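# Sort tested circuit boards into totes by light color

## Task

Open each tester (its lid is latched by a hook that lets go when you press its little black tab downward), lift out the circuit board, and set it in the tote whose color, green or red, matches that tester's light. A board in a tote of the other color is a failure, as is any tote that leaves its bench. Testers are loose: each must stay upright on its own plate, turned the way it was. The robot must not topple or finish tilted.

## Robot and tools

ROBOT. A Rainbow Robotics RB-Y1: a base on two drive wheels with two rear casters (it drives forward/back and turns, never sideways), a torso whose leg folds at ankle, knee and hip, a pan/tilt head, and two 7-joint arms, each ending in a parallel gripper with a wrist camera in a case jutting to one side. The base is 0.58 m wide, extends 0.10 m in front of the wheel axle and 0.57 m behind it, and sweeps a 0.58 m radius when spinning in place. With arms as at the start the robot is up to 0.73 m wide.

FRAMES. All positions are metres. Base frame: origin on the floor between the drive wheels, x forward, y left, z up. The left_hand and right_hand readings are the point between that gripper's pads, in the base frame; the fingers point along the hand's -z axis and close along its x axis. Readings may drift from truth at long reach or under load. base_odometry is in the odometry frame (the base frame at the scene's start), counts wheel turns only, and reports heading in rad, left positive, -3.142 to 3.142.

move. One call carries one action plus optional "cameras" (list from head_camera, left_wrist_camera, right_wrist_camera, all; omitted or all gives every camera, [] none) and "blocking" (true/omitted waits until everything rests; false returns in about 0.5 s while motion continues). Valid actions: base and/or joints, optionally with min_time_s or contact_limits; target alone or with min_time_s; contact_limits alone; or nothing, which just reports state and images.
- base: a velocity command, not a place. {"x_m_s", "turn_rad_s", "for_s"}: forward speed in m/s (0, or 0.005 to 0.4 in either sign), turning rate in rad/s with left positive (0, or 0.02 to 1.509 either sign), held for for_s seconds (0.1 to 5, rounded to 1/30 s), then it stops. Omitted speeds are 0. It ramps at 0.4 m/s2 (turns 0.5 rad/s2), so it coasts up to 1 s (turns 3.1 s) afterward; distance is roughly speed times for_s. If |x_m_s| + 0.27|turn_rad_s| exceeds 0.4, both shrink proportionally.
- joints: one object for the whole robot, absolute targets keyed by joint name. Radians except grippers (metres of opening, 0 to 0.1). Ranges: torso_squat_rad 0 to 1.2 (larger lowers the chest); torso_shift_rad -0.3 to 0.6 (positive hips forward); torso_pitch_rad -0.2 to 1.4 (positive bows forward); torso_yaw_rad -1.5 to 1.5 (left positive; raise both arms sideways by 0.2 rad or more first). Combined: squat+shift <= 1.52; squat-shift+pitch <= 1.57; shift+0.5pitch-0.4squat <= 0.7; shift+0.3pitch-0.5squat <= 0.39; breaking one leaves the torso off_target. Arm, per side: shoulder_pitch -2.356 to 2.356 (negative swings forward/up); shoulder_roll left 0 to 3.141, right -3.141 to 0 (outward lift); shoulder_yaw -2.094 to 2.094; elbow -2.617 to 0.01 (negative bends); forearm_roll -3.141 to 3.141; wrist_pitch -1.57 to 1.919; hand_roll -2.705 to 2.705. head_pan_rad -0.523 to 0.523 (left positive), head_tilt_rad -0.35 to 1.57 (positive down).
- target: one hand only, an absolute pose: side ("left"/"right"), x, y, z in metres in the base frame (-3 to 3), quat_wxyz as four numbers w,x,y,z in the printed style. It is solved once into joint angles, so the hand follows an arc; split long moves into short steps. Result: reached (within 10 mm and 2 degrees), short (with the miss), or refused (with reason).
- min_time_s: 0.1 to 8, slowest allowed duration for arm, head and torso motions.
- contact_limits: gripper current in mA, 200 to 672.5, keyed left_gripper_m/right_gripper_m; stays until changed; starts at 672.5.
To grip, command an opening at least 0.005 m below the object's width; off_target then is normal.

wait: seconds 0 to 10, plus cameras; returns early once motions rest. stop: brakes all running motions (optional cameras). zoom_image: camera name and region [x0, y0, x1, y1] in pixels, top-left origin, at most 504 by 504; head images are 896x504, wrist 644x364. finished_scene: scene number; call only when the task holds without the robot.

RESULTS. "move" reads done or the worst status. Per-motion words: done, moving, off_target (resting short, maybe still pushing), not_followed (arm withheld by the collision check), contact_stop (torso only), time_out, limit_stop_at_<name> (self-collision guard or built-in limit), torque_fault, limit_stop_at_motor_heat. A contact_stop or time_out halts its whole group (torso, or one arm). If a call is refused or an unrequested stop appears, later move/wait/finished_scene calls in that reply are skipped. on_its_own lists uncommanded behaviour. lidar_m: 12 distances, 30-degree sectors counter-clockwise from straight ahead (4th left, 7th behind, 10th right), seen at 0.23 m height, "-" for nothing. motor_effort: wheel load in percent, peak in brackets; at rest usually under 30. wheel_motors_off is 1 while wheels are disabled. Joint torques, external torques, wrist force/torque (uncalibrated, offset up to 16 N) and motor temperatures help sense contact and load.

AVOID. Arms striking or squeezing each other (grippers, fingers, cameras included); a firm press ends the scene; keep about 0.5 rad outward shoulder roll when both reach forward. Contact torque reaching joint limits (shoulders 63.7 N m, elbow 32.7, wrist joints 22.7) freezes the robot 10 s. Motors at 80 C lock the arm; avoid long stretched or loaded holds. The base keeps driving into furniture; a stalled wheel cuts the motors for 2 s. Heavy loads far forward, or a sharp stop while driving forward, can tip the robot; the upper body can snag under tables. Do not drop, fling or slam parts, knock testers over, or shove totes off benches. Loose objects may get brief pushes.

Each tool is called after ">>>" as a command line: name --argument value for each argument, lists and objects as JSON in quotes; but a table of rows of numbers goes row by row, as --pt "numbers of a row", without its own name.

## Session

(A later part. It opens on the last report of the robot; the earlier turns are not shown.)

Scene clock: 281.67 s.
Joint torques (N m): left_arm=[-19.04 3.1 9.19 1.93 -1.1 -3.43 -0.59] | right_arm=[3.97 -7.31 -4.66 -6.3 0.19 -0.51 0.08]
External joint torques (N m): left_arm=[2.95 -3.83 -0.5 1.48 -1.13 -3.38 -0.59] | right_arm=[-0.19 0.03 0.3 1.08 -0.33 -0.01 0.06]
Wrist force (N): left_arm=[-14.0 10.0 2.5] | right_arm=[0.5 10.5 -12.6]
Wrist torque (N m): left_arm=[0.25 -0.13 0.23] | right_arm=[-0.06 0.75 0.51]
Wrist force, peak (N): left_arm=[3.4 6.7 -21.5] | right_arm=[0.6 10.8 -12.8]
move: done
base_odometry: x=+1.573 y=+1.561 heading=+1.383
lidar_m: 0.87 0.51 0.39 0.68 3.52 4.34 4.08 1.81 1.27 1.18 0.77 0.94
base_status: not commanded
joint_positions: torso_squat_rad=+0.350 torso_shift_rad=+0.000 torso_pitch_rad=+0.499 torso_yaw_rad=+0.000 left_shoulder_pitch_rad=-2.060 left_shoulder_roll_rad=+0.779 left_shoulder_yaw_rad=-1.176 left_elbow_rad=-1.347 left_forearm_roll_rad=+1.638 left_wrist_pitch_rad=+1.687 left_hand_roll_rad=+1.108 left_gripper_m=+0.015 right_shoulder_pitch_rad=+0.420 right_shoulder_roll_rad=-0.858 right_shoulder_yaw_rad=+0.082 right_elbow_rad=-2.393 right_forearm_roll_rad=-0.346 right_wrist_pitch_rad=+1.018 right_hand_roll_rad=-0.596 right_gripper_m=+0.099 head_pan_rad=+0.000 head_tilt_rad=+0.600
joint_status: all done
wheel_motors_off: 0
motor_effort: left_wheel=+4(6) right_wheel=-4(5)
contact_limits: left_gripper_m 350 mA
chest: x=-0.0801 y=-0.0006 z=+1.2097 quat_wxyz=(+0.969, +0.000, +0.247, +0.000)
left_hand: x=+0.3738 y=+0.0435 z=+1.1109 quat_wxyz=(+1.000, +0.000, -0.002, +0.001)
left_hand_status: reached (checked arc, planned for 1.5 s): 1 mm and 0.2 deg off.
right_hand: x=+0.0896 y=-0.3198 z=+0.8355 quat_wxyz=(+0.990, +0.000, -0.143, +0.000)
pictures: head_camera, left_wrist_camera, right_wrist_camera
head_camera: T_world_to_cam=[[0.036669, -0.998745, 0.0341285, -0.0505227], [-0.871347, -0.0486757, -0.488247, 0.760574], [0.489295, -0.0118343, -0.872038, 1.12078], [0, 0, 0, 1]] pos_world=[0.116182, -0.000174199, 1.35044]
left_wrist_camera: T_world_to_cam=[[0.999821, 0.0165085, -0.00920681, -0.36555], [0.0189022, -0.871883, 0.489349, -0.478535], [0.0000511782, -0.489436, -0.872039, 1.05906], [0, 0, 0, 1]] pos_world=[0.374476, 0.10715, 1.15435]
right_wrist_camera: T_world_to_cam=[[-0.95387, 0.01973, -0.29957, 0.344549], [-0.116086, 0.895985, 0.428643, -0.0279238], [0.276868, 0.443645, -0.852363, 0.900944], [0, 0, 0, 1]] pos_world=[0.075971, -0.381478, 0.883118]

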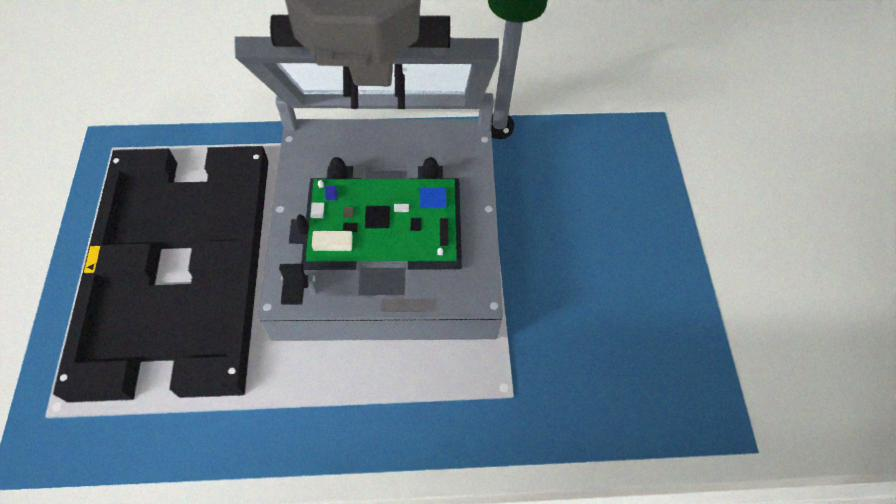

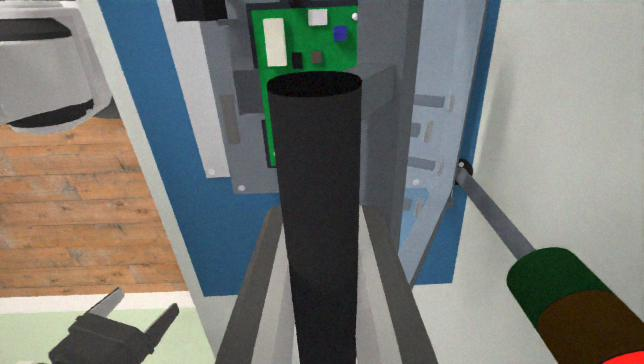

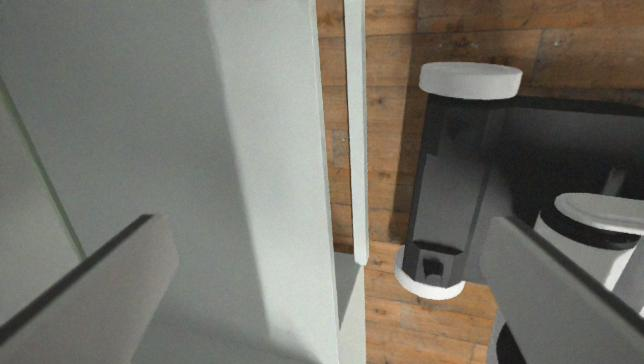

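>>> move --target '{"side":"left","x":0.415,"y":0.043,"z":1.124,"quat_wxyz":[0.9962,0,-0.0872,0]}' --min_time_s 1.5 --cameras '["head_camera"]'

>>> move --target '{"side":"left","x":0.455,"y":0.043,"z":1.127,"quat_wxyz":[0.9848,0,-0.1736,0]}' --min_time_s 1.5

Scene clock: 291.07 s.
Joint torques (N m): left_arm=[-19.69 4.24 7.41 1.3 -0.52 -3.13 -0.52] | right_arm=[3.96 -7.57 -4.53 -6.39 0.21 -0.47 0.01]
External joint torques (N m): left_arm=[2.68 -2.82 -2.27 0.63 -0.25 -2.92 -0.51] | right_arm=[-0.2 -0.22 0.42 0.98 -0.3 0.04 -0.01]
Wrist force (N): left_arm=[-8.5 9.1 1.9] | right_arm=[0.3 10.8 -12.4]
Wrist torque (N m): left_arm=[0.04 -0.25 0.07] | right_arm=[-0.09 0.74 0.52]
Wrist force, peak (N): left_arm=[-13.9 7.6 14.6] | right_arm=[0.9 10.9 -12.8]
move: done
base_odometry: x=+1.573 y=+1.561 heading=+1.383
lidar_m: 0.86 0.51 0.39 0.67 3.52 4.35 4.07 1.80 1.25 1.18 0.77 0.94
base_status: not commanded
joint_positions: torso_squat_rad=+0.350 torso_shift_rad=+0.000 torso_pitch_rad=+0.499 torso_yaw_rad=+0.000 left_shoulder_pitch_rad=-2.094 left_shoulder_roll_rad=+0.780 left_shoulder_yaw_rad=-1.194 left_elbow_rad=-1.324 left_forearm_roll_rad=+1.512 left_wrist_pitch_rad=+1.612 left_hand_roll_rad=+1.083 left_gripper_m=+0.015 right_shoulder_pitch_rad=+0.420 right_shoulder_roll_rad=-0.858 right_shoulder_yaw_rad=+0.082 right_elbow_rad=-2.393 right_forearm_roll_rad=-0.346 right_wrist_pitch_rad=+1.018 right_hand_roll_rad=-0.596 right_gripper_m=+0.099 head_pan_rad=+0.000 head_tilt_rad=+0.600
joint_status: all done
wheel_motors_off: 0
motor_effort: left_wheel=+7(7) right_wheel=-2(4)
contact_limits: left_gripper_m 350 mA
chest: x=-0.0802 y=-0.0006 z=+1.2097 quat_wxyz=(+0.969, +0.000, +0.247, +0.000)
left_hand: x=+0.4149 y=+0.0433 z=+1.1245 quat_wxyz=(+0.996, +0.000, -0.087, +0.000)
left_hand_status: reached (checked arc, planned for 1.5 s): 1 mm and 0.0 deg off.
right_hand: x=+0.0896 y=-0.3198 z=+0.8356 quat_wxyz=(+0.990, +0.000, -0.143, +0.000)
head_camera: T_world_to_cam=[[0.0367574, -0.99874, 0.0341772, -0.0505984], [-0.871343, -0.0487766, -0.488244, 0.760569], [0.489296, -0.0118335, -0.872038, 1.12078], [0, 0, 0, 1]] pos_world=[0.116182, -0.00017383, 1.35044]

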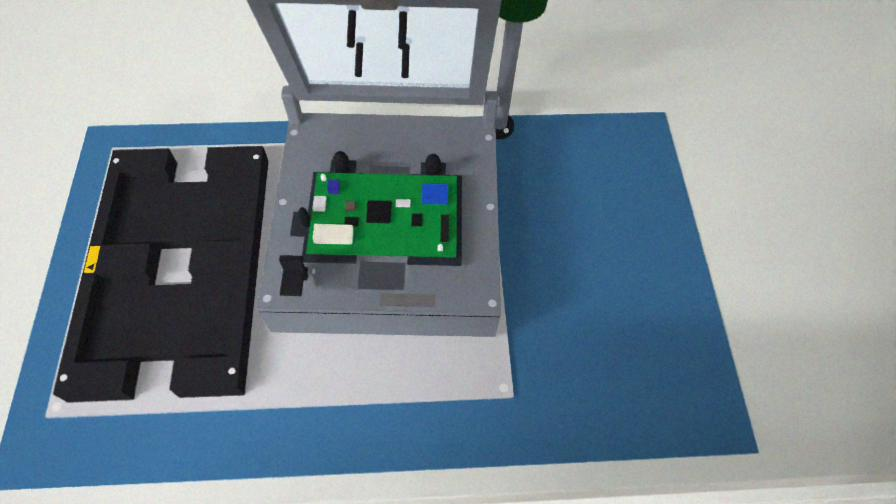

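Scene clock: 292.90 s.
Joint torques (N m): left_arm=[-10.78 -0.04 2.17 0.75 -0.37 -4.81 0.52] | right_arm=[3.96 -7.46 -4.68 -6.32 0.19 -0.48 0]
External joint torques (N m): left_arm=[11.92 -7.21 -7.6 -0.04 0.19 -4.45 0.53] | right_arm=[-0.19 -0.11 0.29 1.05 -0.33 0.03 -0.02]
Wrist force (N): left_arm=[-4.6 13.7 29.2] | right_arm=[0.7 10.7 -12.8]
Wrist torque (N m): left_arm=[0.51 0.98 -0.32] | right_arm=[-0.07 0.79 0.50]
Wrist force, peak (N): left_arm=[-4.4 13.8 29.7] | right_arm=[0.5 10.8 -12.8]
move: done
base_odometry: x=+1.573 y=+1.561 heading=+1.383
lidar_m: 0.86 0.51 0.39 0.68 3.52 4.35 4.07 1.80 1.27 1.19 0.77 0.93
base_status: not commanded
joint_positions: torso_squat_rad=+0.350 torso_shift_rad=-0.001 torso_pitch_rad=+0.498 torso_yaw_rad=+0.000 left_shoulder_pitch_rad=-2.098 left_shoulder_roll_rad=+0.782 left_shoulder_yaw_rad=-1.224 left_elbow_rad=-1.324 left_forearm_roll_rad=+1.368 left_wrist_pitch_rad=+1.502 left_hand_roll_rad=+1.087 left_gripper_m=+0.020 right_shoulder_pitch_rad=+0.420 right_shoulder_roll_rad=-0.858 right_shoulder_yaw_rad=+0.082 right_elbow_rad=-2.393 right_forearm_roll_rad=-0.346 right_wrist_pitch_rad=+1.018 right_hand_roll_rad=-0.596 right_gripper_m=+0.099 head_pan_rad=+0.000 head_tilt_rad=+0.600
joint_status: all done
wheel_motors_off: 0
motor_effort: left_wheel=+5(8) right_wheel=-3(5)
contact_limits: left_gripper_m 350 mA
chest: x=-0.0805 y=-0.0005 z=+1.2098 quat_wxyz=(+0.969, +0.000, +0.247, +0.000)
left_hand: x=+0.4550 y=+0.0433 z=+1.1297 quat_wxyz=(+0.984, -0.001, -0.176, +0.000)
left_hand_status: reached (checked arc, planned for 1.5 s): 3 mm and 0.2 deg off.
right_hand: x=+0.0895 y=-0.3197 z=+0.8358 quat_wxyz=(+0.990, +0.000, -0.144, +0.000)
pictures: head_camera, left_wrist_camera, right_wrist_camera
head_camera: T_world_to_cam=[[0.0368183, -0.998735, 0.0342526, -0.0505956], [-0.870969, -0.0488756, -0.488901, 0.761082], [0.489957, -0.0118325, -0.871666, 1.12063], [0, 0, 0, 1]] pos_world=[0.115682, -0.0000734678, 1.35064]
left_wrist_camera: T_world_to_cam=[[0.94248, 0.0166176, 0.333849, -0.808142], [-0.149817, -0.871826, 0.466341, -0.386613], [0.298808, -0.489533, -0.819189, 0.879775], [0, 0, 0, 1]] pos_world=[0.440853, 0.10705, 1.17079]
right_wrist_camera: T_world_to_cam=[[-0.953643, 0.0196168, -0.3003, 0.34513], [-0.116486, 0.896026, 0.428449, -0.0279366], [0.277482, 0.443568, -0.852204, 0.900967], [0, 0, 0, 1]] pos_world=[0.0758744, -0.381379, 0.883419]

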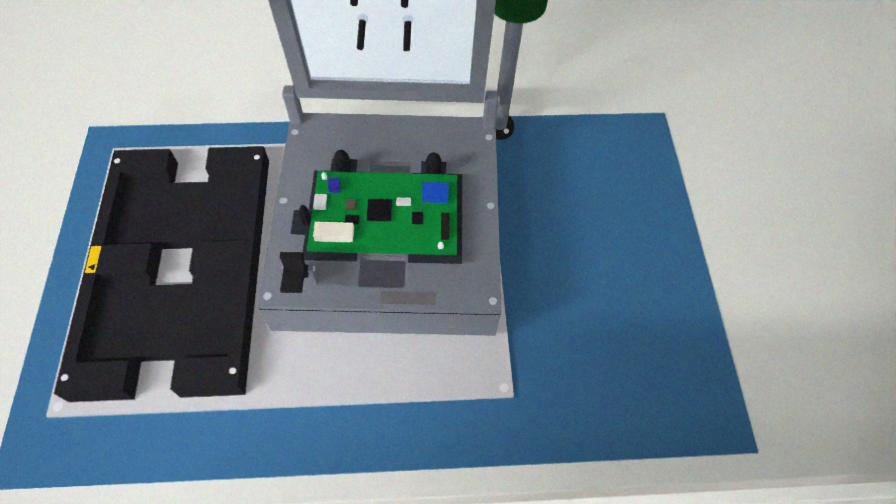

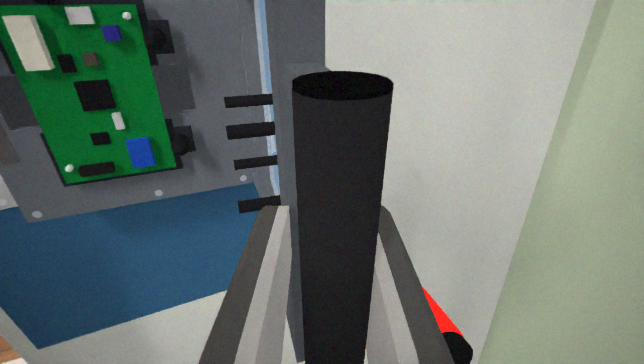

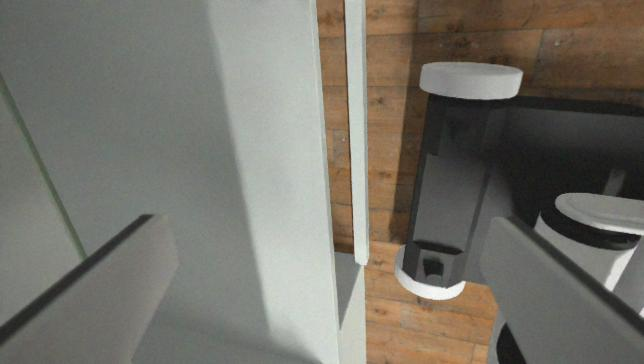

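>>> move --target '{"side":"left","x":0.457,"y":0.043,"z":1.145,"quat_wxyz":[0.9848,0,-0.1736,0]}' --min_time_s 1 --cameras '[]'

>>> move --target '{"side":"left","x":0.495,"y":0.043,"z":1.143,"quat_wxyz":[0.9763,0,-0.2164,0]}' --min_time_s 1.5 --cameras '["left_wrist_camera"]'

>>> move --target '{"side":"left","x":0.525,"y":0.043,"z":1.135,"quat_wxyz":[0.9763,0,-0.2164,0]}' --min_time_s 1.5

Scene clock: 300.97 s.
Joint torques (N m): left_arm=[-31.2 8.01 15.94 2.24 -1.52 -1.13 -0.29] | right_arm=[4.07 -7.42 -4.62 -6.44 0.21 -0.55 0.05]
External joint torques (N m): left_arm=[-8.4 0.81 6.33 1.41 -0.98 -0.76 -0.27] | right_arm=[-0.12 -0.08 0.33 0.93 -0.31 -0.05 0.04]
Wrist force (N): left_arm=[-11.1 0.9 -25.8] | right_arm=[0.3 10.6 -12.5]
Wrist torque (N m): left_arm=[-0.03 -0.42 -0.20] | right_arm=[-0.05 0.74 0.52]
Wrist force, peak (N): left_arm=[-4.5 14.0 29.5] | right_arm=[0.7 10.9 -12.8]
move: done
base_odometry: x=+1.573 y=+1.561 heading=+1.383
lidar_m: 0.86 0.50 0.39 0.67 3.52 4.34 4.08 1.80 1.27 1.19 0.77 0.94
base_status: not commanded
joint_positions: torso_squat_rad=+0.350 torso_shift_rad=+0.000 torso_pitch_rad=+0.500 torso_yaw_rad=+0.000 left_shoulder_pitch_rad=-2.124 left_shoulder_roll_rad=+0.776 left_shoulder_yaw_rad=-1.214 left_elbow_rad=-1.290 left_forearm_roll_rad=+1.387 left_wrist_pitch_rad=+1.528 left_hand_roll_rad=+1.061 left_gripper_m=+0.015 right_shoulder_pitch_rad=+0.420 right_shoulder_roll_rad=-0.858 right_shoulder_yaw_rad=+0.082 right_elbow_rad=-2.393 right_forearm_roll_rad=-0.346 right_wrist_pitch_rad=+1.018 right_hand_roll_rad=-0.596 right_gripper_m=+0.099 head_pan_rad=+0.000 head_tilt_rad=+0.600
joint_status: all done
wheel_motors_off: 0
on_its_own: left_gripper_m moved -0.005 toward your old target +0.008
motor_effort: left_wheel=+5(7) right_wheel=-3(6)
contact_limits: left_gripper_m 350 mA
chest: x=-0.0794 y=-0.0006 z=+1.2096 quat_wxyz=(+0.969, +0.000, +0.248, +0.000)
left_hand: x=+0.4573 y=+0.0432 z=+1.1417 quat_wxyz=(+0.985, +0.000, -0.171, +0.000)
left_hand_status: reached (checked arc, planned for 1.0 s): 3 mm and 0.2 deg off.
right_hand: x=+0.0898 y=-0.3199 z=+0.8352 quat_wxyz=(+0.990, +0.000, -0.142, +0.000)

Scene clock: 302.80 s.
Joint torques (N m): left_arm=[-32.05 9.12 13.11 2.47 -2.56 -2.34 -0.32] | right_arm=[4.09 -7.4 -4.56 -6.5 0.21 -0.53 0.05]
External joint torques (N m): left_arm=[-8.41 1.65 3.94 1.75 -1.91 -1.85 -0.29] | right_arm=[-0.09 -0.06 0.39 0.87 -0.31 -0.03 0.03]
Wrist force (N): left_arm=[-15.1 0.5 -24.8] | right_arm=[0.7 10.7 -12.4]
Wrist torque (N m): left_arm=[-0.04 -0.42 -0.15] | right_arm=[-0.07 0.79 0.51]
Wrist force, peak (N): left_arm=[-15.1 0.7 -25.6] | right_arm=[0.7 11.0 -12.7]
move: done
base_odometry: x=+1.573 y=+1.561 heading=+1.383
lidar_m: 0.86 0.51 0.39 0.67 3.52 4.35 4.08 1.81 1.26 1.18 0.76 0.94
base_status: not commanded
joint_positions: torso_squat_rad=+0.350 torso_shift_rad=+0.000 torso_pitch_rad=+0.500 torso_yaw_rad=+0.000 left_shoulder_pitch_rad=-2.125 left_shoulder_roll_rad=+0.732 left_shoulder_yaw_rad=-1.233 left_elbow_rad=-1.172 left_forearm_roll_rad=+1.309 left_wrist_pitch_rad=+1.443 left_hand_roll_rad=+0.999 left_gripper_m=+0.015 right_shoulder_pitch_rad=+0.420 right_shoulder_roll_rad=-0.858 right_shoulder_yaw_rad=+0.082 right_elbow_rad=-2.393 right_forearm_roll_rad=-0.346 right_wrist_pitch_rad=+1.018 right_hand_roll_rad=-0.596 right_gripper_m=+0.099 head_pan_rad=+0.000 head_tilt_rad=+0.600
joint_status: all done
wheel_motors_off: 0
motor_effort: left_wheel=+5(7) right_wheel=-3(5)
contact_limits: left_gripper_m 350 mA
chest: x=-0.0794 y=-0.0006 z=+1.2095 quat_wxyz=(+0.969, +0.000, +0.248, +0.000)
left_hand: x=+0.4943 y=+0.0435 z=+1.1413 quat_wxyz=(+0.977, +0.001, -0.215, +0.000)
left_hand_status: reached (checked arc, planned for 1.5 s): 2 mm and 0.2 deg off.
right_hand: x=+0.0898 y=-0.3199 z=+0.8351 quat_wxyz=(+0.990, +0.000, -0.142, +0.000)
left_wrist_camera: T_world_to_cam=[[0.912369, 0.0151375, 0.409089, -0.919875], [-0.187423, -0.872983, 0.450303, -0.349041], [0.363945, -0.487515, -0.793646, 0.81607], [0, 0, 0, 1]] pos_world=[0.476843, 0.107064, 1.18116]

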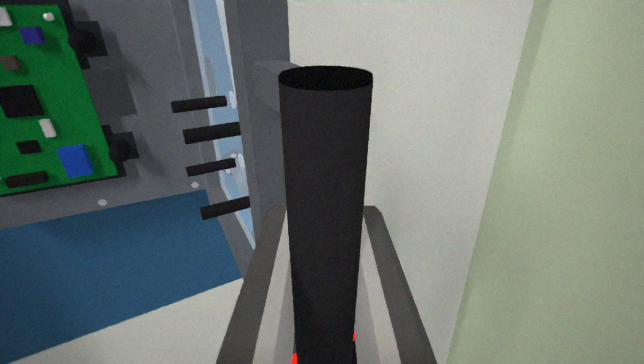

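Scene clock: 304.70 s.
Joint torques (N m): left_arm=[-23.45 1.15 9.1 -0.99 1.13 -2.53 0.06] | right_arm=[4.01 -7.22 -4.51 -6.51 0.2 -0.59 0.02]
External joint torques (N m): left_arm=[1.32 -6.69 1.24 -1.39 1.75 -1.92 0.08] | right_arm=[-0.17 0.13 0.44 0.86 -0.32 -0.08 0]
Wrist force (N): left_arm=[-3.0 10.5 -3.6] | right_arm=[0.6 10.6 -12.5]
Wrist torque (N m): left_arm=[-0.03 -0.37 -0.45] | right_arm=[-0.04 0.77 0.51]
Wrist force, peak (N): left_arm=[-30.0 10.9 -5.9] | right_arm=[0.6 11.0 -12.8]
move: done
base_odometry: x=+1.573 y=+1.561 heading=+1.383
lidar_m: 0.87 0.51 0.39 0.68 3.52 4.34 4.08 1.80 1.26 1.18 0.77 0.94
base_status: not commanded
joint_positions: torso_squat_rad=+0.350 torso_shift_rad=+0.000 torso_pitch_rad=+0.500 torso_yaw_rad=+0.000 left_shoulder_pitch_rad=-2.131 left_shoulder_roll_rad=+0.638 left_shoulder_yaw_rad=-1.234 left_elbow_rad=-0.934 left_forearm_roll_rad=+1.303 left_wrist_pitch_rad=+1.388 left_hand_roll_rad=+0.861 left_gripper_m=+0.015 right_shoulder_pitch_rad=+0.420 right_shoulder_roll_rad=-0.858 right_shoulder_yaw_rad=+0.082 right_elbow_rad=-2.393 right_forearm_roll_rad=-0.346 right_wrist_pitch_rad=+1.018 right_hand_roll_rad=-0.596 right_gripper_m=+0.099 head_pan_rad=+0.000 head_tilt_rad=+0.600
joint_status: all done
wheel_motors_off: 0
motor_effort: left_wheel=+5(7) right_wheel=-3(6)
contact_limits: left_gripper_m 350 mA
chest: x=-0.0798 y=-0.0005 z=+1.2096 quat_wxyz=(+0.969, +0.000, +0.247, +0.000)
left_hand: x=+0.5245 y=+0.0445 z=+1.1356 quat_wxyz=(+0.976, +0.000, -0.219, +0.001)
left_hand_status: reached (checked arc, planned for 1.5 s): 2 mm and 0.3 deg off.
right_hand: x=+0.0897 y=-0.3198 z=+0.8354 quat_wxyz=(+0.990, +0.000, -0.143, +0.000)
pictures: head_camera, left_wrist_camera, right_wrist_camera
head_camera: T_world_to_cam=[[0.0368212, -0.998734, 0.0342861, -0.0506642], [-0.871692, -0.0488769, -0.487611, 0.760097], [0.488669, -0.0119325, -0.872388, 1.12091], [0, 0, 0, 1]] pos_world=[0.116682, -0.0000736283, 1.35023]
left_wrist_camera: T_world_to_cam=[[0.909059, 0.0178887, 0.416284, -0.951662], [-0.189369, -0.872195, 0.451015, -0.339761], [0.371149, -0.488831, -0.789489, 0.79265], [0, 0, 0, 1]] pos_world=[0.506585, 0.108158, 1.17519]
right_wrist_camera: T_world_to_cam=[[-0.954078, 0.0197047, -0.298911, 0.344032], [-0.115785, 0.896027, 0.428637, -0.02796], [0.276278, 0.443562, -0.852598, 0.901007], [0, 0, 0, 1]] pos_world=[0.0760677, -0.381379, 0.883016]

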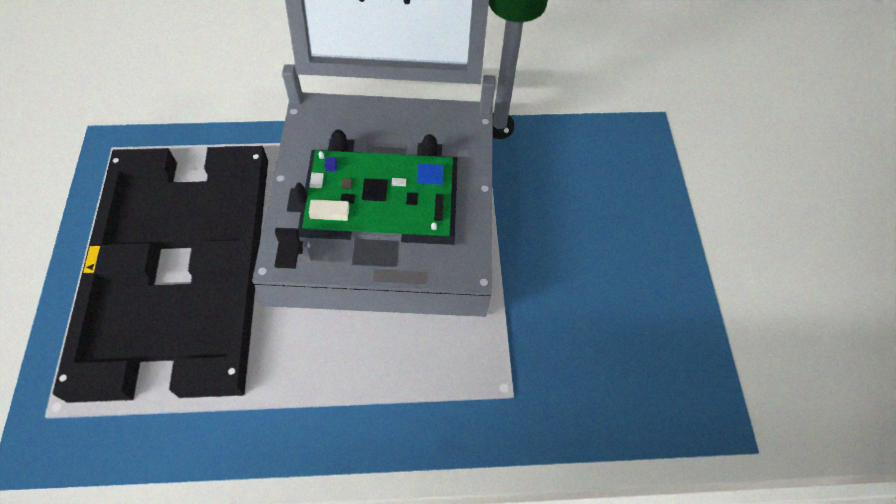

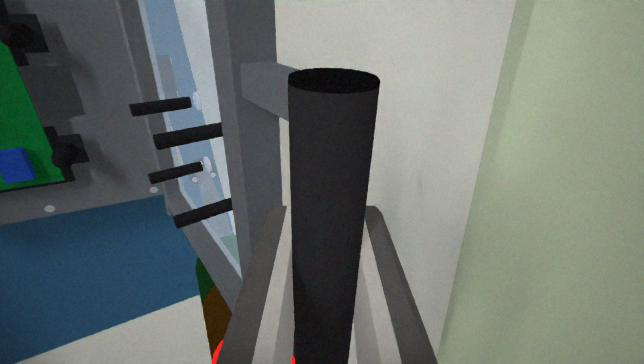

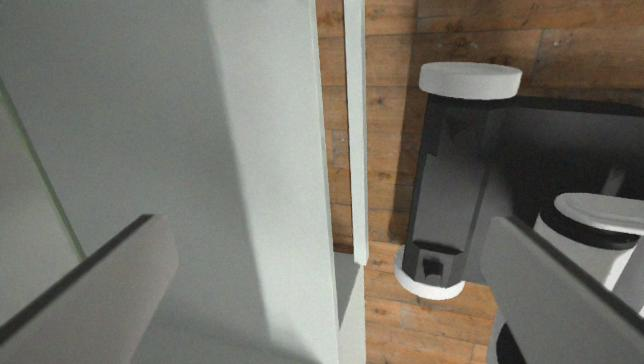

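>>> move --contact_limits '{"left_gripper_m":672}' --joints '{"left_gripper_m":0.04}' --cameras '["head_camera"]'

>>> move --target '{"side":"left","x":0.50,"y":0.043,"z":1.2,"quat_wxyz":[0.9763,0,-0.2164,0]}' --cameras '["left_wrist_camera","head_camera"]'

>>> move --target '{"side":"left","x":0.3,"y":0.16,"z":1.2,"quat_wxyz":[0.9763,0,-0.2164,0]}' --cameras '["left_wrist_camera","head_camera"]'

>>> zoom_image --camera "head_camera" --region '[240, 60, 520, 340]'

Scene clock: 316.97 s.
Joint torques (N m): left_arm=[-14.11 3.01 5.55 -0.44 2.24 0.49 0.11] | right_arm=[3.93 -7.36 -4.52 -6.47 0.19 -0.51 0.1]
External joint torques (N m): left_arm=[10.65 -4.84 -2.31 -0.82 2.84 1.1 0.14] | right_arm=[-0.24 -0.02 0.43 0.91 -0.33 0 0.08]
Wrist force (N): left_arm=[9.3 3.6 6.6] | right_arm=[0.5 10.5 -12.5]
Wrist torque (N m): left_arm=[0.19 -0.44 -0.42] | right_arm=[-0.04 0.77 0.50]
Wrist force, peak (N): left_arm=[10.5 3.7 7.3] | right_arm=[0.2 10.9 -13.0]
move: done
base_odometry: x=+1.573 y=+1.561 heading=+1.383
lidar_m: 0.87 0.51 0.39 0.68 3.52 4.35 4.08 1.80 1.27 1.19 0.77 0.94
base_status: not commanded
joint_positions: torso_squat_rad=+0.350 torso_shift_rad=+0.000 torso_pitch_rad=+0.499 torso_yaw_rad=+0.000 left_shoulder_pitch_rad=-2.134 left_shoulder_roll_rad=+0.637 left_shoulder_yaw_rad=-1.233 left_elbow_rad=-0.934 left_forearm_roll_rad=+1.303 left_wrist_pitch_rad=+1.387 left_hand_roll_rad=+0.861 left_gripper_m=+0.040 right_shoulder_pitch_rad=+0.420 right_shoulder_roll_rad=-0.858 right_shoulder_yaw_rad=+0.082 right_elbow_rad=-2.393 right_forearm_roll_rad=-0.346 right_wrist_pitch_rad=+1.018 right_hand_roll_rad=-0.596 right_gripper_m=+0.099 head_pan_rad=+0.000 head_tilt_rad=+0.600
joint_status: all done
wheel_motors_off: 0
motor_effort: left_wheel=+4(6) right_wheel=-4(5)
contact_limits: left_gripper_m 672 mA
chest: x=-0.0799 y=-0.0007 z=+1.2097 quat_wxyz=(+0.969, +0.000, +0.247, +0.000)
left_hand: x=+0.5246 y=+0.0432 z=+1.1375 quat_wxyz=(+0.975, -0.001, -0.221, +0.000)
right_hand: x=+0.0897 y=-0.3199 z=+0.8355 quat_wxyz=(+0.990, +0.000, -0.143, +0.000)
head_camera: T_world_to_cam=[[0.0365895, -0.998749, 0.0340724, -0.0505455], [-0.87146, -0.0485762, -0.488055, 0.760535], [0.489099, -0.0118351, -0.872148, 1.12072], [0, 0, 0, 1]] pos_world=[0.116483, -0.000274562, 1.35034]

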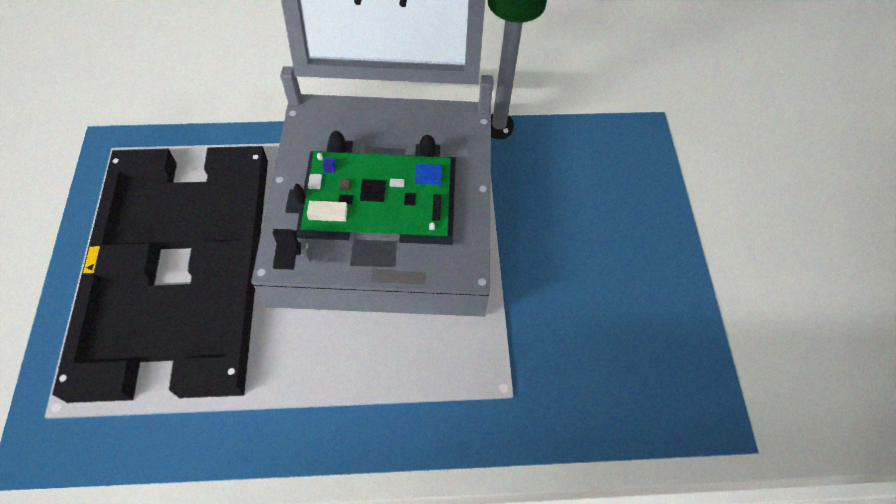

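Scene clock: 318.03 s.
Joint torques (N m): left_arm=[-21.43 7.65 7.87 0.38 -0.32 -0.61 0.16] | right_arm=[3.99 -7.53 -4.51 -6.41 0.27 -0.56 0.04]
External joint torques (N m): left_arm=[2.39 0.05 -0.25 -0.35 0.3 -0.03 0.18] | right_arm=[-0.19 -0.19 0.44 0.96 -0.24 -0.05 0.03]
Wrist force (N): left_arm=[-4.3 -0.5 -8.7] | right_arm=[0.6 10.7 -12.5]
Wrist torque (N m): left_arm=[0.04 -0.56 -0.24] | right_arm=[-0.08 0.78 0.49]
Wrist force, peak (N): left_arm=[8.7 3.4 6.3] | right_arm=[0.6 10.9 -12.8]
move: done
base_odometry: x=+1.573 y=+1.561 heading=+1.383
lidar_m: 0.87 0.51 0.39 0.69 3.52 4.34 4.08 1.81 1.26 1.19 0.77 0.93
base_status: not commanded
joint_positions: torso_squat_rad=+0.350 torso_shift_rad=+0.000 torso_pitch_rad=+0.500 torso_yaw_rad=+0.000 left_shoulder_pitch_rad=-2.237 left_shoulder_roll_rad=+0.696 left_shoulder_yaw_rad=-1.194 left_elbow_rad=-1.013 left_forearm_roll_rad=+1.358 left_wrist_pitch_rad=+1.529 left_hand_roll_rad=+0.887 left_gripper_m=+0.040 right_shoulder_pitch_rad=+0.420 right_shoulder_roll_rad=-0.858 right_shoulder_yaw_rad=+0.082 right_elbow_rad=-2.393 right_forearm_roll_rad=-0.346 right_wrist_pitch_rad=+1.018 right_hand_roll_rad=-0.596 right_gripper_m=+0.099 head_pan_rad=+0.000 head_tilt_rad=+0.600
joint_status: all done
wheel_motors_off: 0
motor_effort: left_wheel=+3(6) right_wheel=-3(6)
contact_limits: left_gripper_m 672 mA
chest: x=-0.0798 y=-0.0007 z=+1.2096 quat_wxyz=(+0.969, +0.000, +0.247, +0.000)
left_hand: x=+0.5004 y=+0.0429 z=+1.1998 quat_wxyz=(+0.976, +0.000, -0.216, +0.000)
left_hand_status: reached (checked arc, planned for 0.4 s): 0 mm and 0.1 deg off.
right_hand: x=+0.0897 y=-0.3199 z=+0.8353 quat_wxyz=(+0.990, +0.000, -0.143, +0.000)
pictures: head_camera, left_wrist_camera
head_camera: T_world_to_cam=[[0.0366033, -0.998749, 0.0340553, -0.0506278], [-0.871678, -0.0485746, -0.487665, 0.760154], [0.48871, -0.0118352, -0.872366, 1.12087], [0, 0, 0, 1]] pos_world=[0.116683, -0.000374568, 1.35024]
left_wrist_camera: T_world_to_cam=[[0.911873, 0.0150188, 0.410198, -0.950403], [-0.188276, -0.872702, 0.450492, -0.374641], [0.364746, -0.488022, -0.792966, 0.858845], [0, 0, 0, 1]] pos_world=[0.482851, 0.106459, 1.23966]

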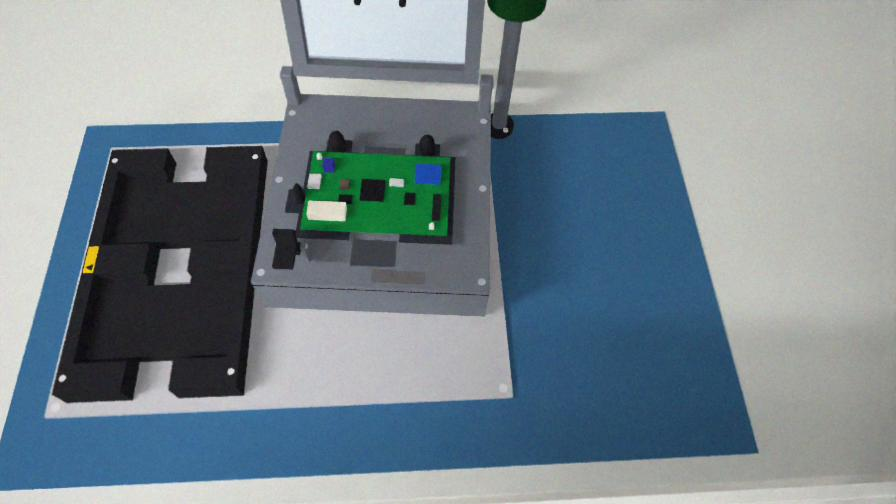

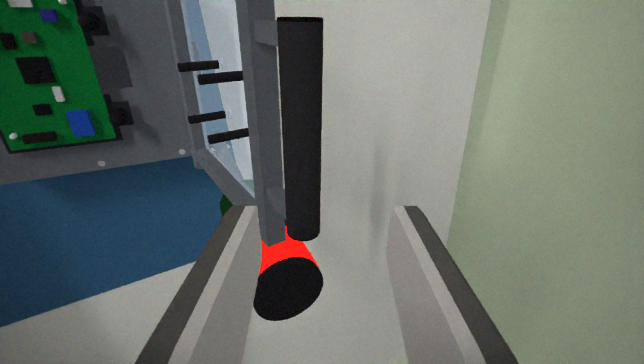

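Scene clock: 319.97 s.
Joint torques (N m): left_arm=[-11.36 4.19 9.37 3.45 -0.54 -0.1 -0.13] | right_arm=[3.95 -7.56 -4.49 -6.51 0.21 -0.53 0.07]
External joint torques (N m): left_arm=[1.82 0.03 0.76 -0.21 0.23 0.06 -0.11] | right_arm=[-0.22 -0.22 0.46 0.86 -0.3 -0.02 0.06]
Wrist force (N): left_arm=[-4.2 0.1 -8.9] | right_arm=[0.4 10.5 -12.5]
Wrist torque (N m): left_arm=[-0.05 -0.54 -0.19] | right_arm=[-0.05 0.76 0.50]
Wrist force, peak (N): left_arm=[-4.4 -0.6 -9.6] | right_arm=[0.7 11.0 -12.9]
move: done
base_odometry: x=+1.573 y=+1.561 heading=+1.383
lidar_m: 0.87 0.51 0.39 0.68 3.53 4.35 4.08 1.81 1.26 1.19 0.77 0.93
base_status: not commanded
joint_positions: torso_squat_rad=+0.350 torso_shift_rad=+0.000 torso_pitch_rad=+0.500 torso_yaw_rad=+0.000 left_shoulder_pitch_rad=-2.099 left_shoulder_roll_rad=+1.436 left_shoulder_yaw_rad=-1.027 left_elbow_rad=-2.263 left_forearm_roll_rad=+1.603 left_wrist_pitch_rad=+1.633 left_hand_roll_rad=+1.412 left_gripper_m=+0.040 right_shoulder_pitch_rad=+0.420 right_shoulder_roll_rad=-0.858 right_shoulder_yaw_rad=+0.082 right_elbow_rad=-2.393 right_forearm_roll_rad=-0.346 right_wrist_pitch_rad=+1.018 right_hand_roll_rad=-0.596 right_gripper_m=+0.099 head_pan_rad=+0.000 head_tilt_rad=+0.600
joint_status: all done
wheel_motors_off: 0
motor_effort: left_wheel=+4(5) right_wheel=-4(6)
contact_limits: left_gripper_m 672 mA
chest: x=-0.0797 y=-0.0007 z=+1.2096 quat_wxyz=(+0.969, +0.000, +0.247, +0.000)
left_hand: x=+0.2997 y=+0.1599 z=+1.2000 quat_wxyz=(+0.977, +0.003, -0.215, +0.000)
left_hand_status: reached (checked arc, planned for 1.6 s): 0 mm and 0.3 deg off.
right_hand: x=+0.0897 y=-0.3199 z=+0.8353 quat_wxyz=(+0.990, +0.000, -0.143, +0.000)
pictures: head_camera, left_wrist_camera
head_camera: T_world_to_cam=[[0.036607, -0.998749, 0.0340543, -0.050527], [-0.871702, -0.0485768, -0.487623, 0.760105], [0.488667, -0.0118348, -0.87239, 1.12091], [0, 0, 0, 1]] pos_world=[0.116683, -0.00027456, 1.35024]
left_wrist_camera: T_world_to_cam=[[0.912606, 0.0136524, 0.408611, -0.767365], [-0.187037, -0.874781, 0.446962, -0.306189], [0.363547, -0.484326, -0.795777, 0.992429], [0, 0, 0, 1]] pos_world=[0.282239, 0.223287, 1.24016]

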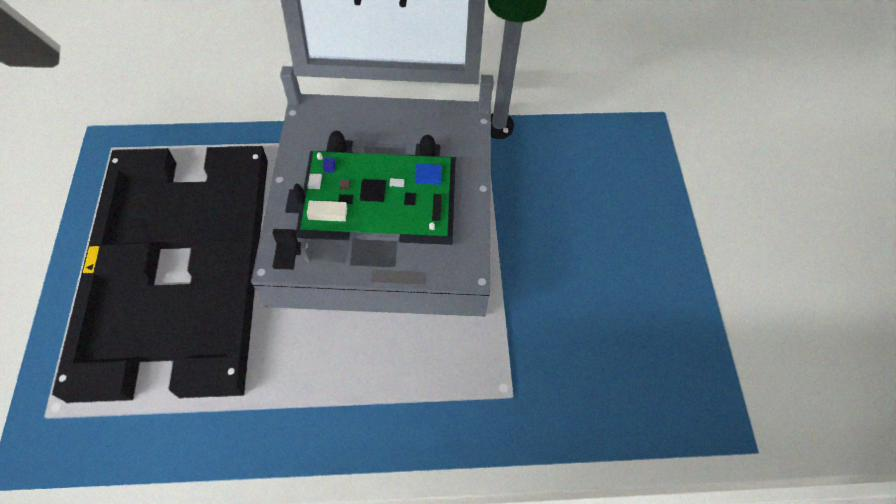

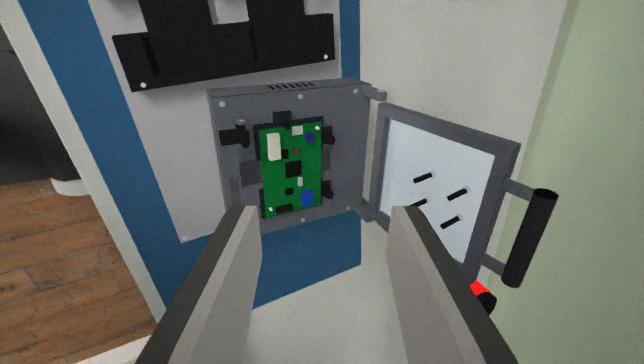

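Scaled by 1.800 (camera's finer frame: 1280x720).

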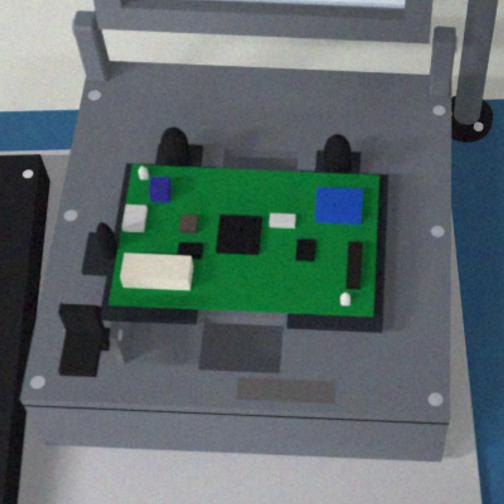

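>>> move --joints '{"left_gripper_m":0.1}' --cameras '[]'

>>> move --target '{"side":"left","x":0.385,"y":0.045,"z":1.06,"quat_wxyz":[1,0,0,0]}'

>>> zoom_image --camera "left_wrist_camera" --region '[130, 20, 530, 364]'

Scene clock: 333.07 s.
Joint torques (N m): left_arm=[-11.23 4.26 9.46 3.42 -0.51 -0.1 -0.05] | right_arm=[3.87 -7.4 -4.68 -6.34 0.18 -0.59 0.01]
External joint torques (N m): left_arm=[1.94 0.1 0.86 -0.24 0.26 0.06 -0.02] | right_arm=[-0.3 -0.06 0.28 1.03 -0.33 -0.08 0]
Wrist force (N): left_arm=[-4.1 0.3 -8.6] | right_arm=[0.4 10.7 -12.5]
Wrist torque (N m): left_arm=[-0.06 -0.51 -0.21] | right_arm=[-0.06 0.75 0.50]
Wrist force, peak (N): left_arm=[-4.1 0.1 -9.2] | right_arm=[0.7 10.8 -13.0]
move: done
base_odometry: x=+1.573 y=+1.561 heading=+1.383
lidar_m: 0.87 0.51 0.39 0.68 3.52 4.35 4.09 1.80 1.26 1.19 0.76 0.93
base_status: not commanded
joint_positions: torso_squat_rad=+0.350 torso_shift_rad=+0.000 torso_pitch_rad=+0.500 torso_yaw_rad=+0.000 left_shoulder_pitch_rad=-2.099 left_shoulder_roll_rad=+1.436 left_shoulder_yaw_rad=-1.027 left_elbow_rad=-2.263 left_forearm_roll_rad=+1.603 left_wrist_pitch_rad=+1.633 left_hand_roll_rad=+1.412 left_gripper_m=+0.100 right_shoulder_pitch_rad=+0.420 right_shoulder_roll_rad=-0.858 right_shoulder_yaw_rad=+0.082 right_elbow_rad=-2.393 right_forearm_roll_rad=-0.346 right_wrist_pitch_rad=+1.018 right_hand_roll_rad=-0.596 right_gripper_m=+0.099 head_pan_rad=+0.000 head_tilt_rad=+0.600
joint_status: all done
wheel_motors_off: 0
motor_effort: left_wheel=+5(5) right_wheel=-3(5)
contact_limits: left_gripper_m 672 mA
chest: x=-0.0797 y=-0.0007 z=+1.2096 quat_wxyz=(+0.969, +0.000, +0.247, +0.000)
left_hand: x=+0.2997 y=+0.1599 z=+1.2000 quat_wxyz=(+0.977, +0.003, -0.215, +0.000)
right_hand: x=+0.0897 y=-0.3199 z=+0.8353 quat_wxyz=(+0.990, +0.000, -0.143, +0.000)

Scene clock: 334.73 s.
Joint torques (N m): left_arm=[-21.24 6.74 9.68 0.95 0.15 -0.09 0.19] | right_arm=[3.86 -7.51 -4.43 -6.44 0.19 -0.58 0.05]
External joint torques (N m): left_arm=[1.16 -0.26 0 0.78 0.12 -0.03 0.19] | right_arm=[-0.32 -0.17 0.52 0.93 -0.33 -0.07 0.03]
Wrist force (N): left_arm=[-1.2 -0.2 -8.8] | right_arm=[0.5 10.7 -12.6]
Wrist torque (N m): left_arm=[-0.01 -0.34 -0.24] | right_arm=[-0.06 0.76 0.49]
Wrist force, peak (N): left_arm=[-1.4 0.1 -10.2] | right_arm=[0.3 10.9 -12.8]
move: done
base_odometry: x=+1.573 y=+1.561 heading=+1.383
lidar_m: 0.87 0.52 0.39 0.68 3.52 4.35 4.07 1.80 1.27 1.18 0.77 0.93
base_status: not commanded
joint_positions: torso_squat_rad=+0.350 torso_shift_rad=+0.000 torso_pitch_rad=+0.500 torso_yaw_rad=+0.000 left_shoulder_pitch_rad=-1.990 left_shoulder_roll_rad=+0.749 left_shoulder_yaw_rad=-1.242 left_elbow_rad=-1.309 left_forearm_roll_rad=+1.591 left_wrist_pitch_rad=+1.582 left_hand_roll_rad=+1.069 left_gripper_m=+0.100 right_shoulder_pitch_rad=+0.420 right_shoulder_roll_rad=-0.858 right_shoulder_yaw_rad=+0.082 right_elbow_rad=-2.393 right_forearm_roll_rad=-0.346 right_wrist_pitch_rad=+1.018 right_hand_roll_rad=-0.596 right_gripper_m=+0.099 head_pan_rad=+0.000 head_tilt_rad=+0.600
joint_status: all done
wheel_motors_off: 0
motor_effort: left_wheel=+5(6) right_wheel=-4(5)
contact_limits: left_gripper_m 672 mA
chest: x=-0.0797 y=-0.0007 z=+1.2096 quat_wxyz=(+0.969, +0.000, +0.247, +0.000)
left_hand: x=+0.3847 y=+0.0449 z=+1.0600 quat_wxyz=(+1.000, -0.001, -0.001, +0.000)
left_hand_status: reached (checked arc, planned for 1.3 s): 0 mm and 0.1 deg off.
right_hand: x=+0.0897 y=-0.3199 z=+0.8353 quat_wxyz=(+0.990, +0.000, -0.143, +0.000)
pictures: head_camera, left_wrist_camera, right_wrist_camera
head_camera: T_world_to_cam=[[0.0365221, -0.998754, 0.034003, -0.0505483], [-0.871749, -0.0484767, -0.487549, 0.760045], [0.48859, -0.0118358, -0.872433, 1.12084], [0, 0, 0, 1]] pos_world=[0.116783, -0.000374926, 1.35014]
left_wrist_camera: T_world_to_cam=[[0.999823, 0.0154195, -0.0107783, -0.375281], [0.0187218, -0.871861, 0.489396, -0.452513], [-0.00185096, -0.489511, -0.871995, 1.0161], [0, 0, 0, 1]] pos_world=[0.385567, 0.108648, 1.10344]
right_wrist_camera: T_world_to_cam=[[-0.954099, 0.0199422, -0.298826, 0.344024], [-0.115582, 0.895964, 0.428824, -0.0279438], [0.276289, 0.44368, -0.852533, 0.900997], [0, 0, 0, 1]] pos_world=[0.0760676, -0.381578, 0.882916]

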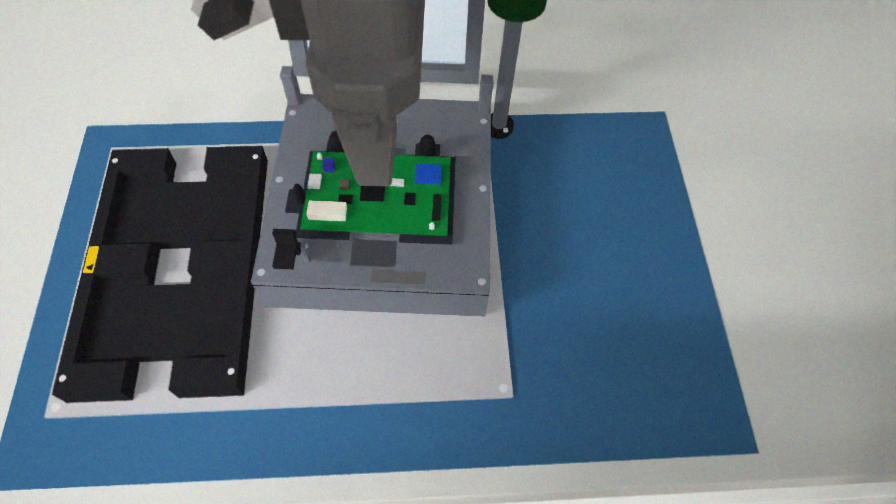

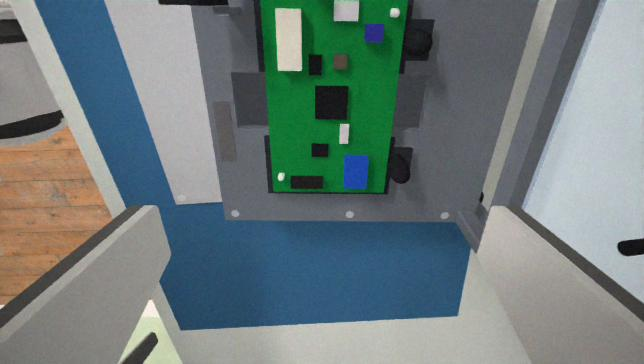

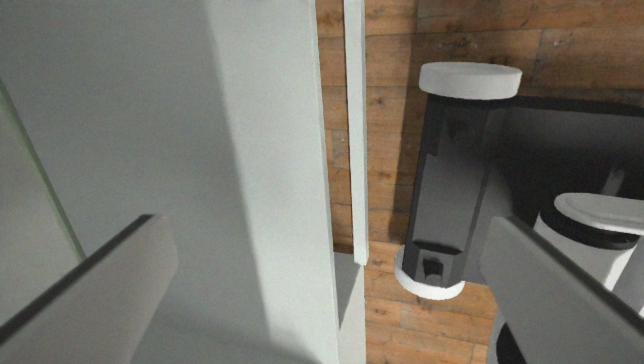

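Scaled by 1.260 (camera's finer frame: 920x520).

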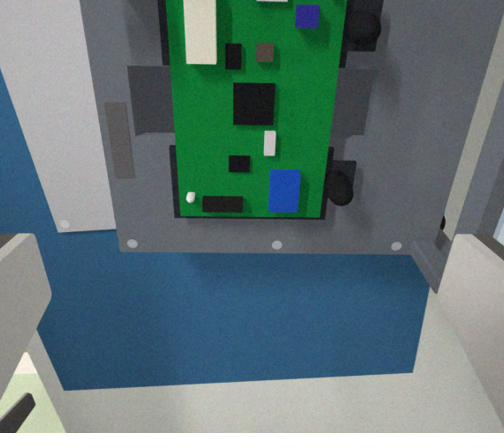

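>>> move --joints '{"left_gripper_m":0.092}' --cameras '[]'

>>> move --target '{"side":"left","x":0.39,"y":0.055,"z":0.97,"quat_wxyz":[1,0,0,0]}' --cameras '["left_wrist_camera","head_camera"]'

>>> zoom_image --camera "head_camera" --region '[240, 60, 520, 340]'

Scene clock: 351.97 s.
Joint torques (N m): left_arm=[-21.08 6.84 9.5 0.94 0.22 -0.12 0.17] | right_arm=[3.98 -7.32 -4.46 -6.28 0.24 -0.61 0.02]
External joint torques (N m): left_arm=[1.32 -0.17 -0.18 0.78 0.18 -0.06 0.17] | right_arm=[-0.19 0.02 0.49 1.09 -0.28 -0.1 0]
Wrist force (N): left_arm=[-1.1 0.1 -9.1] | right_arm=[0.8 10.8 -12.8]
Wrist torque (N m): left_arm=[-0.04 -0.36 -0.25] | right_arm=[-0.09 0.78 0.50]
Wrist force, peak (N): left_arm=[-1.3 0.2 -9.5] | right_arm=[0.3 10.7 -13.1]
move: done
base_odometry: x=+1.573 y=+1.561 heading=+1.383
lidar_m: 0.87 0.51 0.39 0.67 3.52 4.34 4.08 1.81 1.26 1.19 0.77 0.94
base_status: not commanded
joint_positions: torso_squat_rad=+0.350 torso_shift_rad=+0.000 torso_pitch_rad=+0.500 torso_yaw_rad=+0.000 left_shoulder_pitch_rad=-1.990 left_shoulder_roll_rad=+0.749 left_shoulder_yaw_rad=-1.242 left_elbow_rad=-1.309 left_forearm_roll_rad=+1.591 left_wrist_pitch_rad=+1.582 left_hand_roll_rad=+1.069 left_gripper_m=+0.092 right_shoulder_pitch_rad=+0.420 right_shoulder_roll_rad=-0.858 right_shoulder_yaw_rad=+0.082 right_elbow_rad=-2.393 right_forearm_roll_rad=-0.346 right_wrist_pitch_rad=+1.018 right_hand_roll_rad=-0.596 right_gripper_m=+0.099 head_pan_rad=+0.000 head_tilt_rad=+0.600
joint_status: all done
wheel_motors_off: 0
motor_effort: left_wheel=+5(6) right_wheel=-3(5)
contact_limits: left_gripper_m 672 mA
chest: x=-0.0797 y=-0.0007 z=+1.2096 quat_wxyz=(+0.969, +0.000, +0.247, +0.000)
left_hand: x=+0.3847 y=+0.0449 z=+1.0600 quat_wxyz=(+1.000, -0.001, -0.001, +0.000)
right_hand: x=+0.0897 y=-0.3199 z=+0.8353 quat_wxyz=(+0.990, +0.000, -0.143, +0.000)

Scene clock: 352.77 s.
Joint torques (N m): left_arm=[-22.01 5.94 9.51 0.2 0.4 -0.01 -0.03] | right_arm=[4.04 -7.27 -4.49 -6.5 0.24 -0.55 0.09]
External joint torques (N m): left_arm=[0.46 -0.94 0.18 0.71 0.37 0.05 -0.03] | right_arm=[-0.14 0.07 0.46 0.87 -0.28 -0.05 0.08]
Wrist force (N): left_arm=[-1.4 0.0 -9.1] | right_arm=[0.7 10.6 -12.5]
Wrist torque (N m): left_arm=[0.00 -0.35 -0.25] | right_arm=[-0.06 0.81 0.49]
Wrist force, peak (N): left_arm=[-1.3 0.4 -10.8] | right_arm=[0.7 10.8 -12.8]
move: done
base_odometry: x=+1.573 y=+1.561 heading=+1.383
lidar_m: 0.87 0.51 0.39 0.68 3.52 4.34 4.08 1.80 1.26 1.19 0.78 0.94
base_status: not commanded
joint_positions: torso_squat_rad=+0.350 torso_shift_rad=+0.000 torso_pitch_rad=+0.500 torso_yaw_rad=+0.000 left_shoulder_pitch_rad=-1.841 left_shoulder_roll_rad=+0.699 left_shoulder_yaw_rad=-1.314 left_elbow_rad=-1.248 left_forearm_roll_rad=+1.490 left_wrist_pitch_rad=+1.417 left_hand_roll_rad=+1.022 left_gripper_m=+0.092 right_shoulder_pitch_rad=+0.420 right_shoulder_roll_rad=-0.858 right_shoulder_yaw_rad=+0.082 right_elbow_rad=-2.393 right_forearm_roll_rad=-0.346 right_wrist_pitch_rad=+1.018 right_hand_roll_rad=-0.596 right_gripper_m=+0.099 head_pan_rad=+0.000 head_tilt_rad=+0.600
joint_status: all done
wheel_motors_off: 0
motor_effort: left_wheel=+3(5) right_wheel=-3(4)
contact_limits: left_gripper_m 672 mA
chest: x=-0.0797 y=-0.0007 z=+1.2096 quat_wxyz=(+0.969, +0.000, +0.247, +0.000)
left_hand: x=+0.3899 y=+0.0552 z=+0.9699 quat_wxyz=(+1.000, +0.000, +0.000, +0.000)
left_hand_status: reached (checked arc, planned for 0.4 s): 0 mm and 0.0 deg off.
right_hand: x=+0.0897 y=-0.3199 z=+0.8353 quat_wxyz=(+0.990, +0.000, -0.143, +0.000)
pictures: head_camera, left_wrist_camera
head_camera: T_world_to_cam=[[0.0366086, -0.998749, 0.0340506, -0.0505223], [-0.871745, -0.0485753, -0.487547, 0.760045], [0.488591, -0.011835, -0.872433, 1.12084], [0, 0, 0, 1]] pos_world=[0.116783, -0.000274566, 1.35013]
left_wrist_camera: T_world_to_cam=[[0.999805, 0.0156049, -0.0121111, -0.380261], [0.0195329, -0.87236, 0.488473, -0.398988], [-0.00294265, -0.488615, -0.872495, 0.943448], [0, 0, 0, 1]] pos_world=[0.390757, 0.118855, 1.01344]

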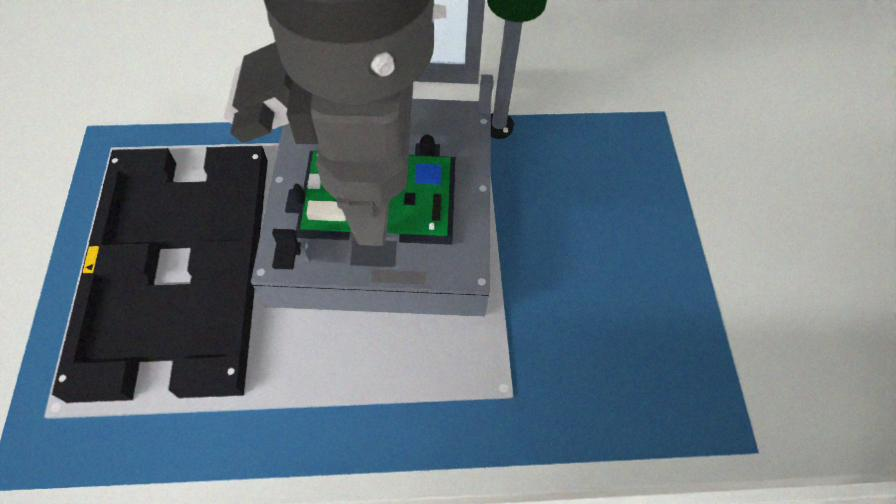

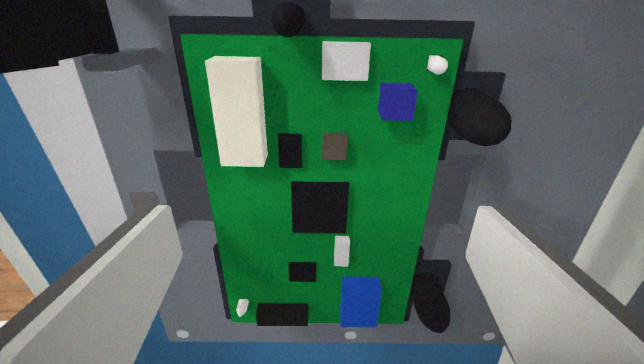

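Scaled by 1.800 (camera's finer frame: 1280x720).

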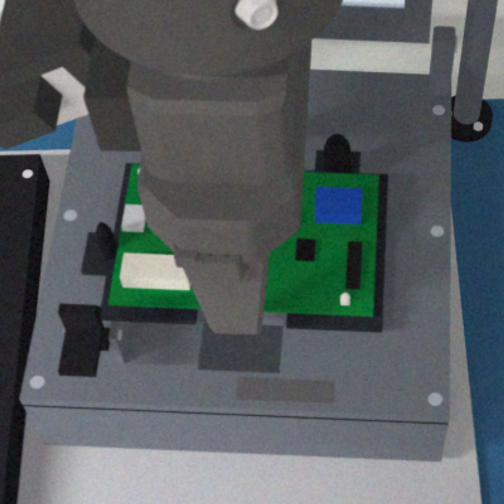

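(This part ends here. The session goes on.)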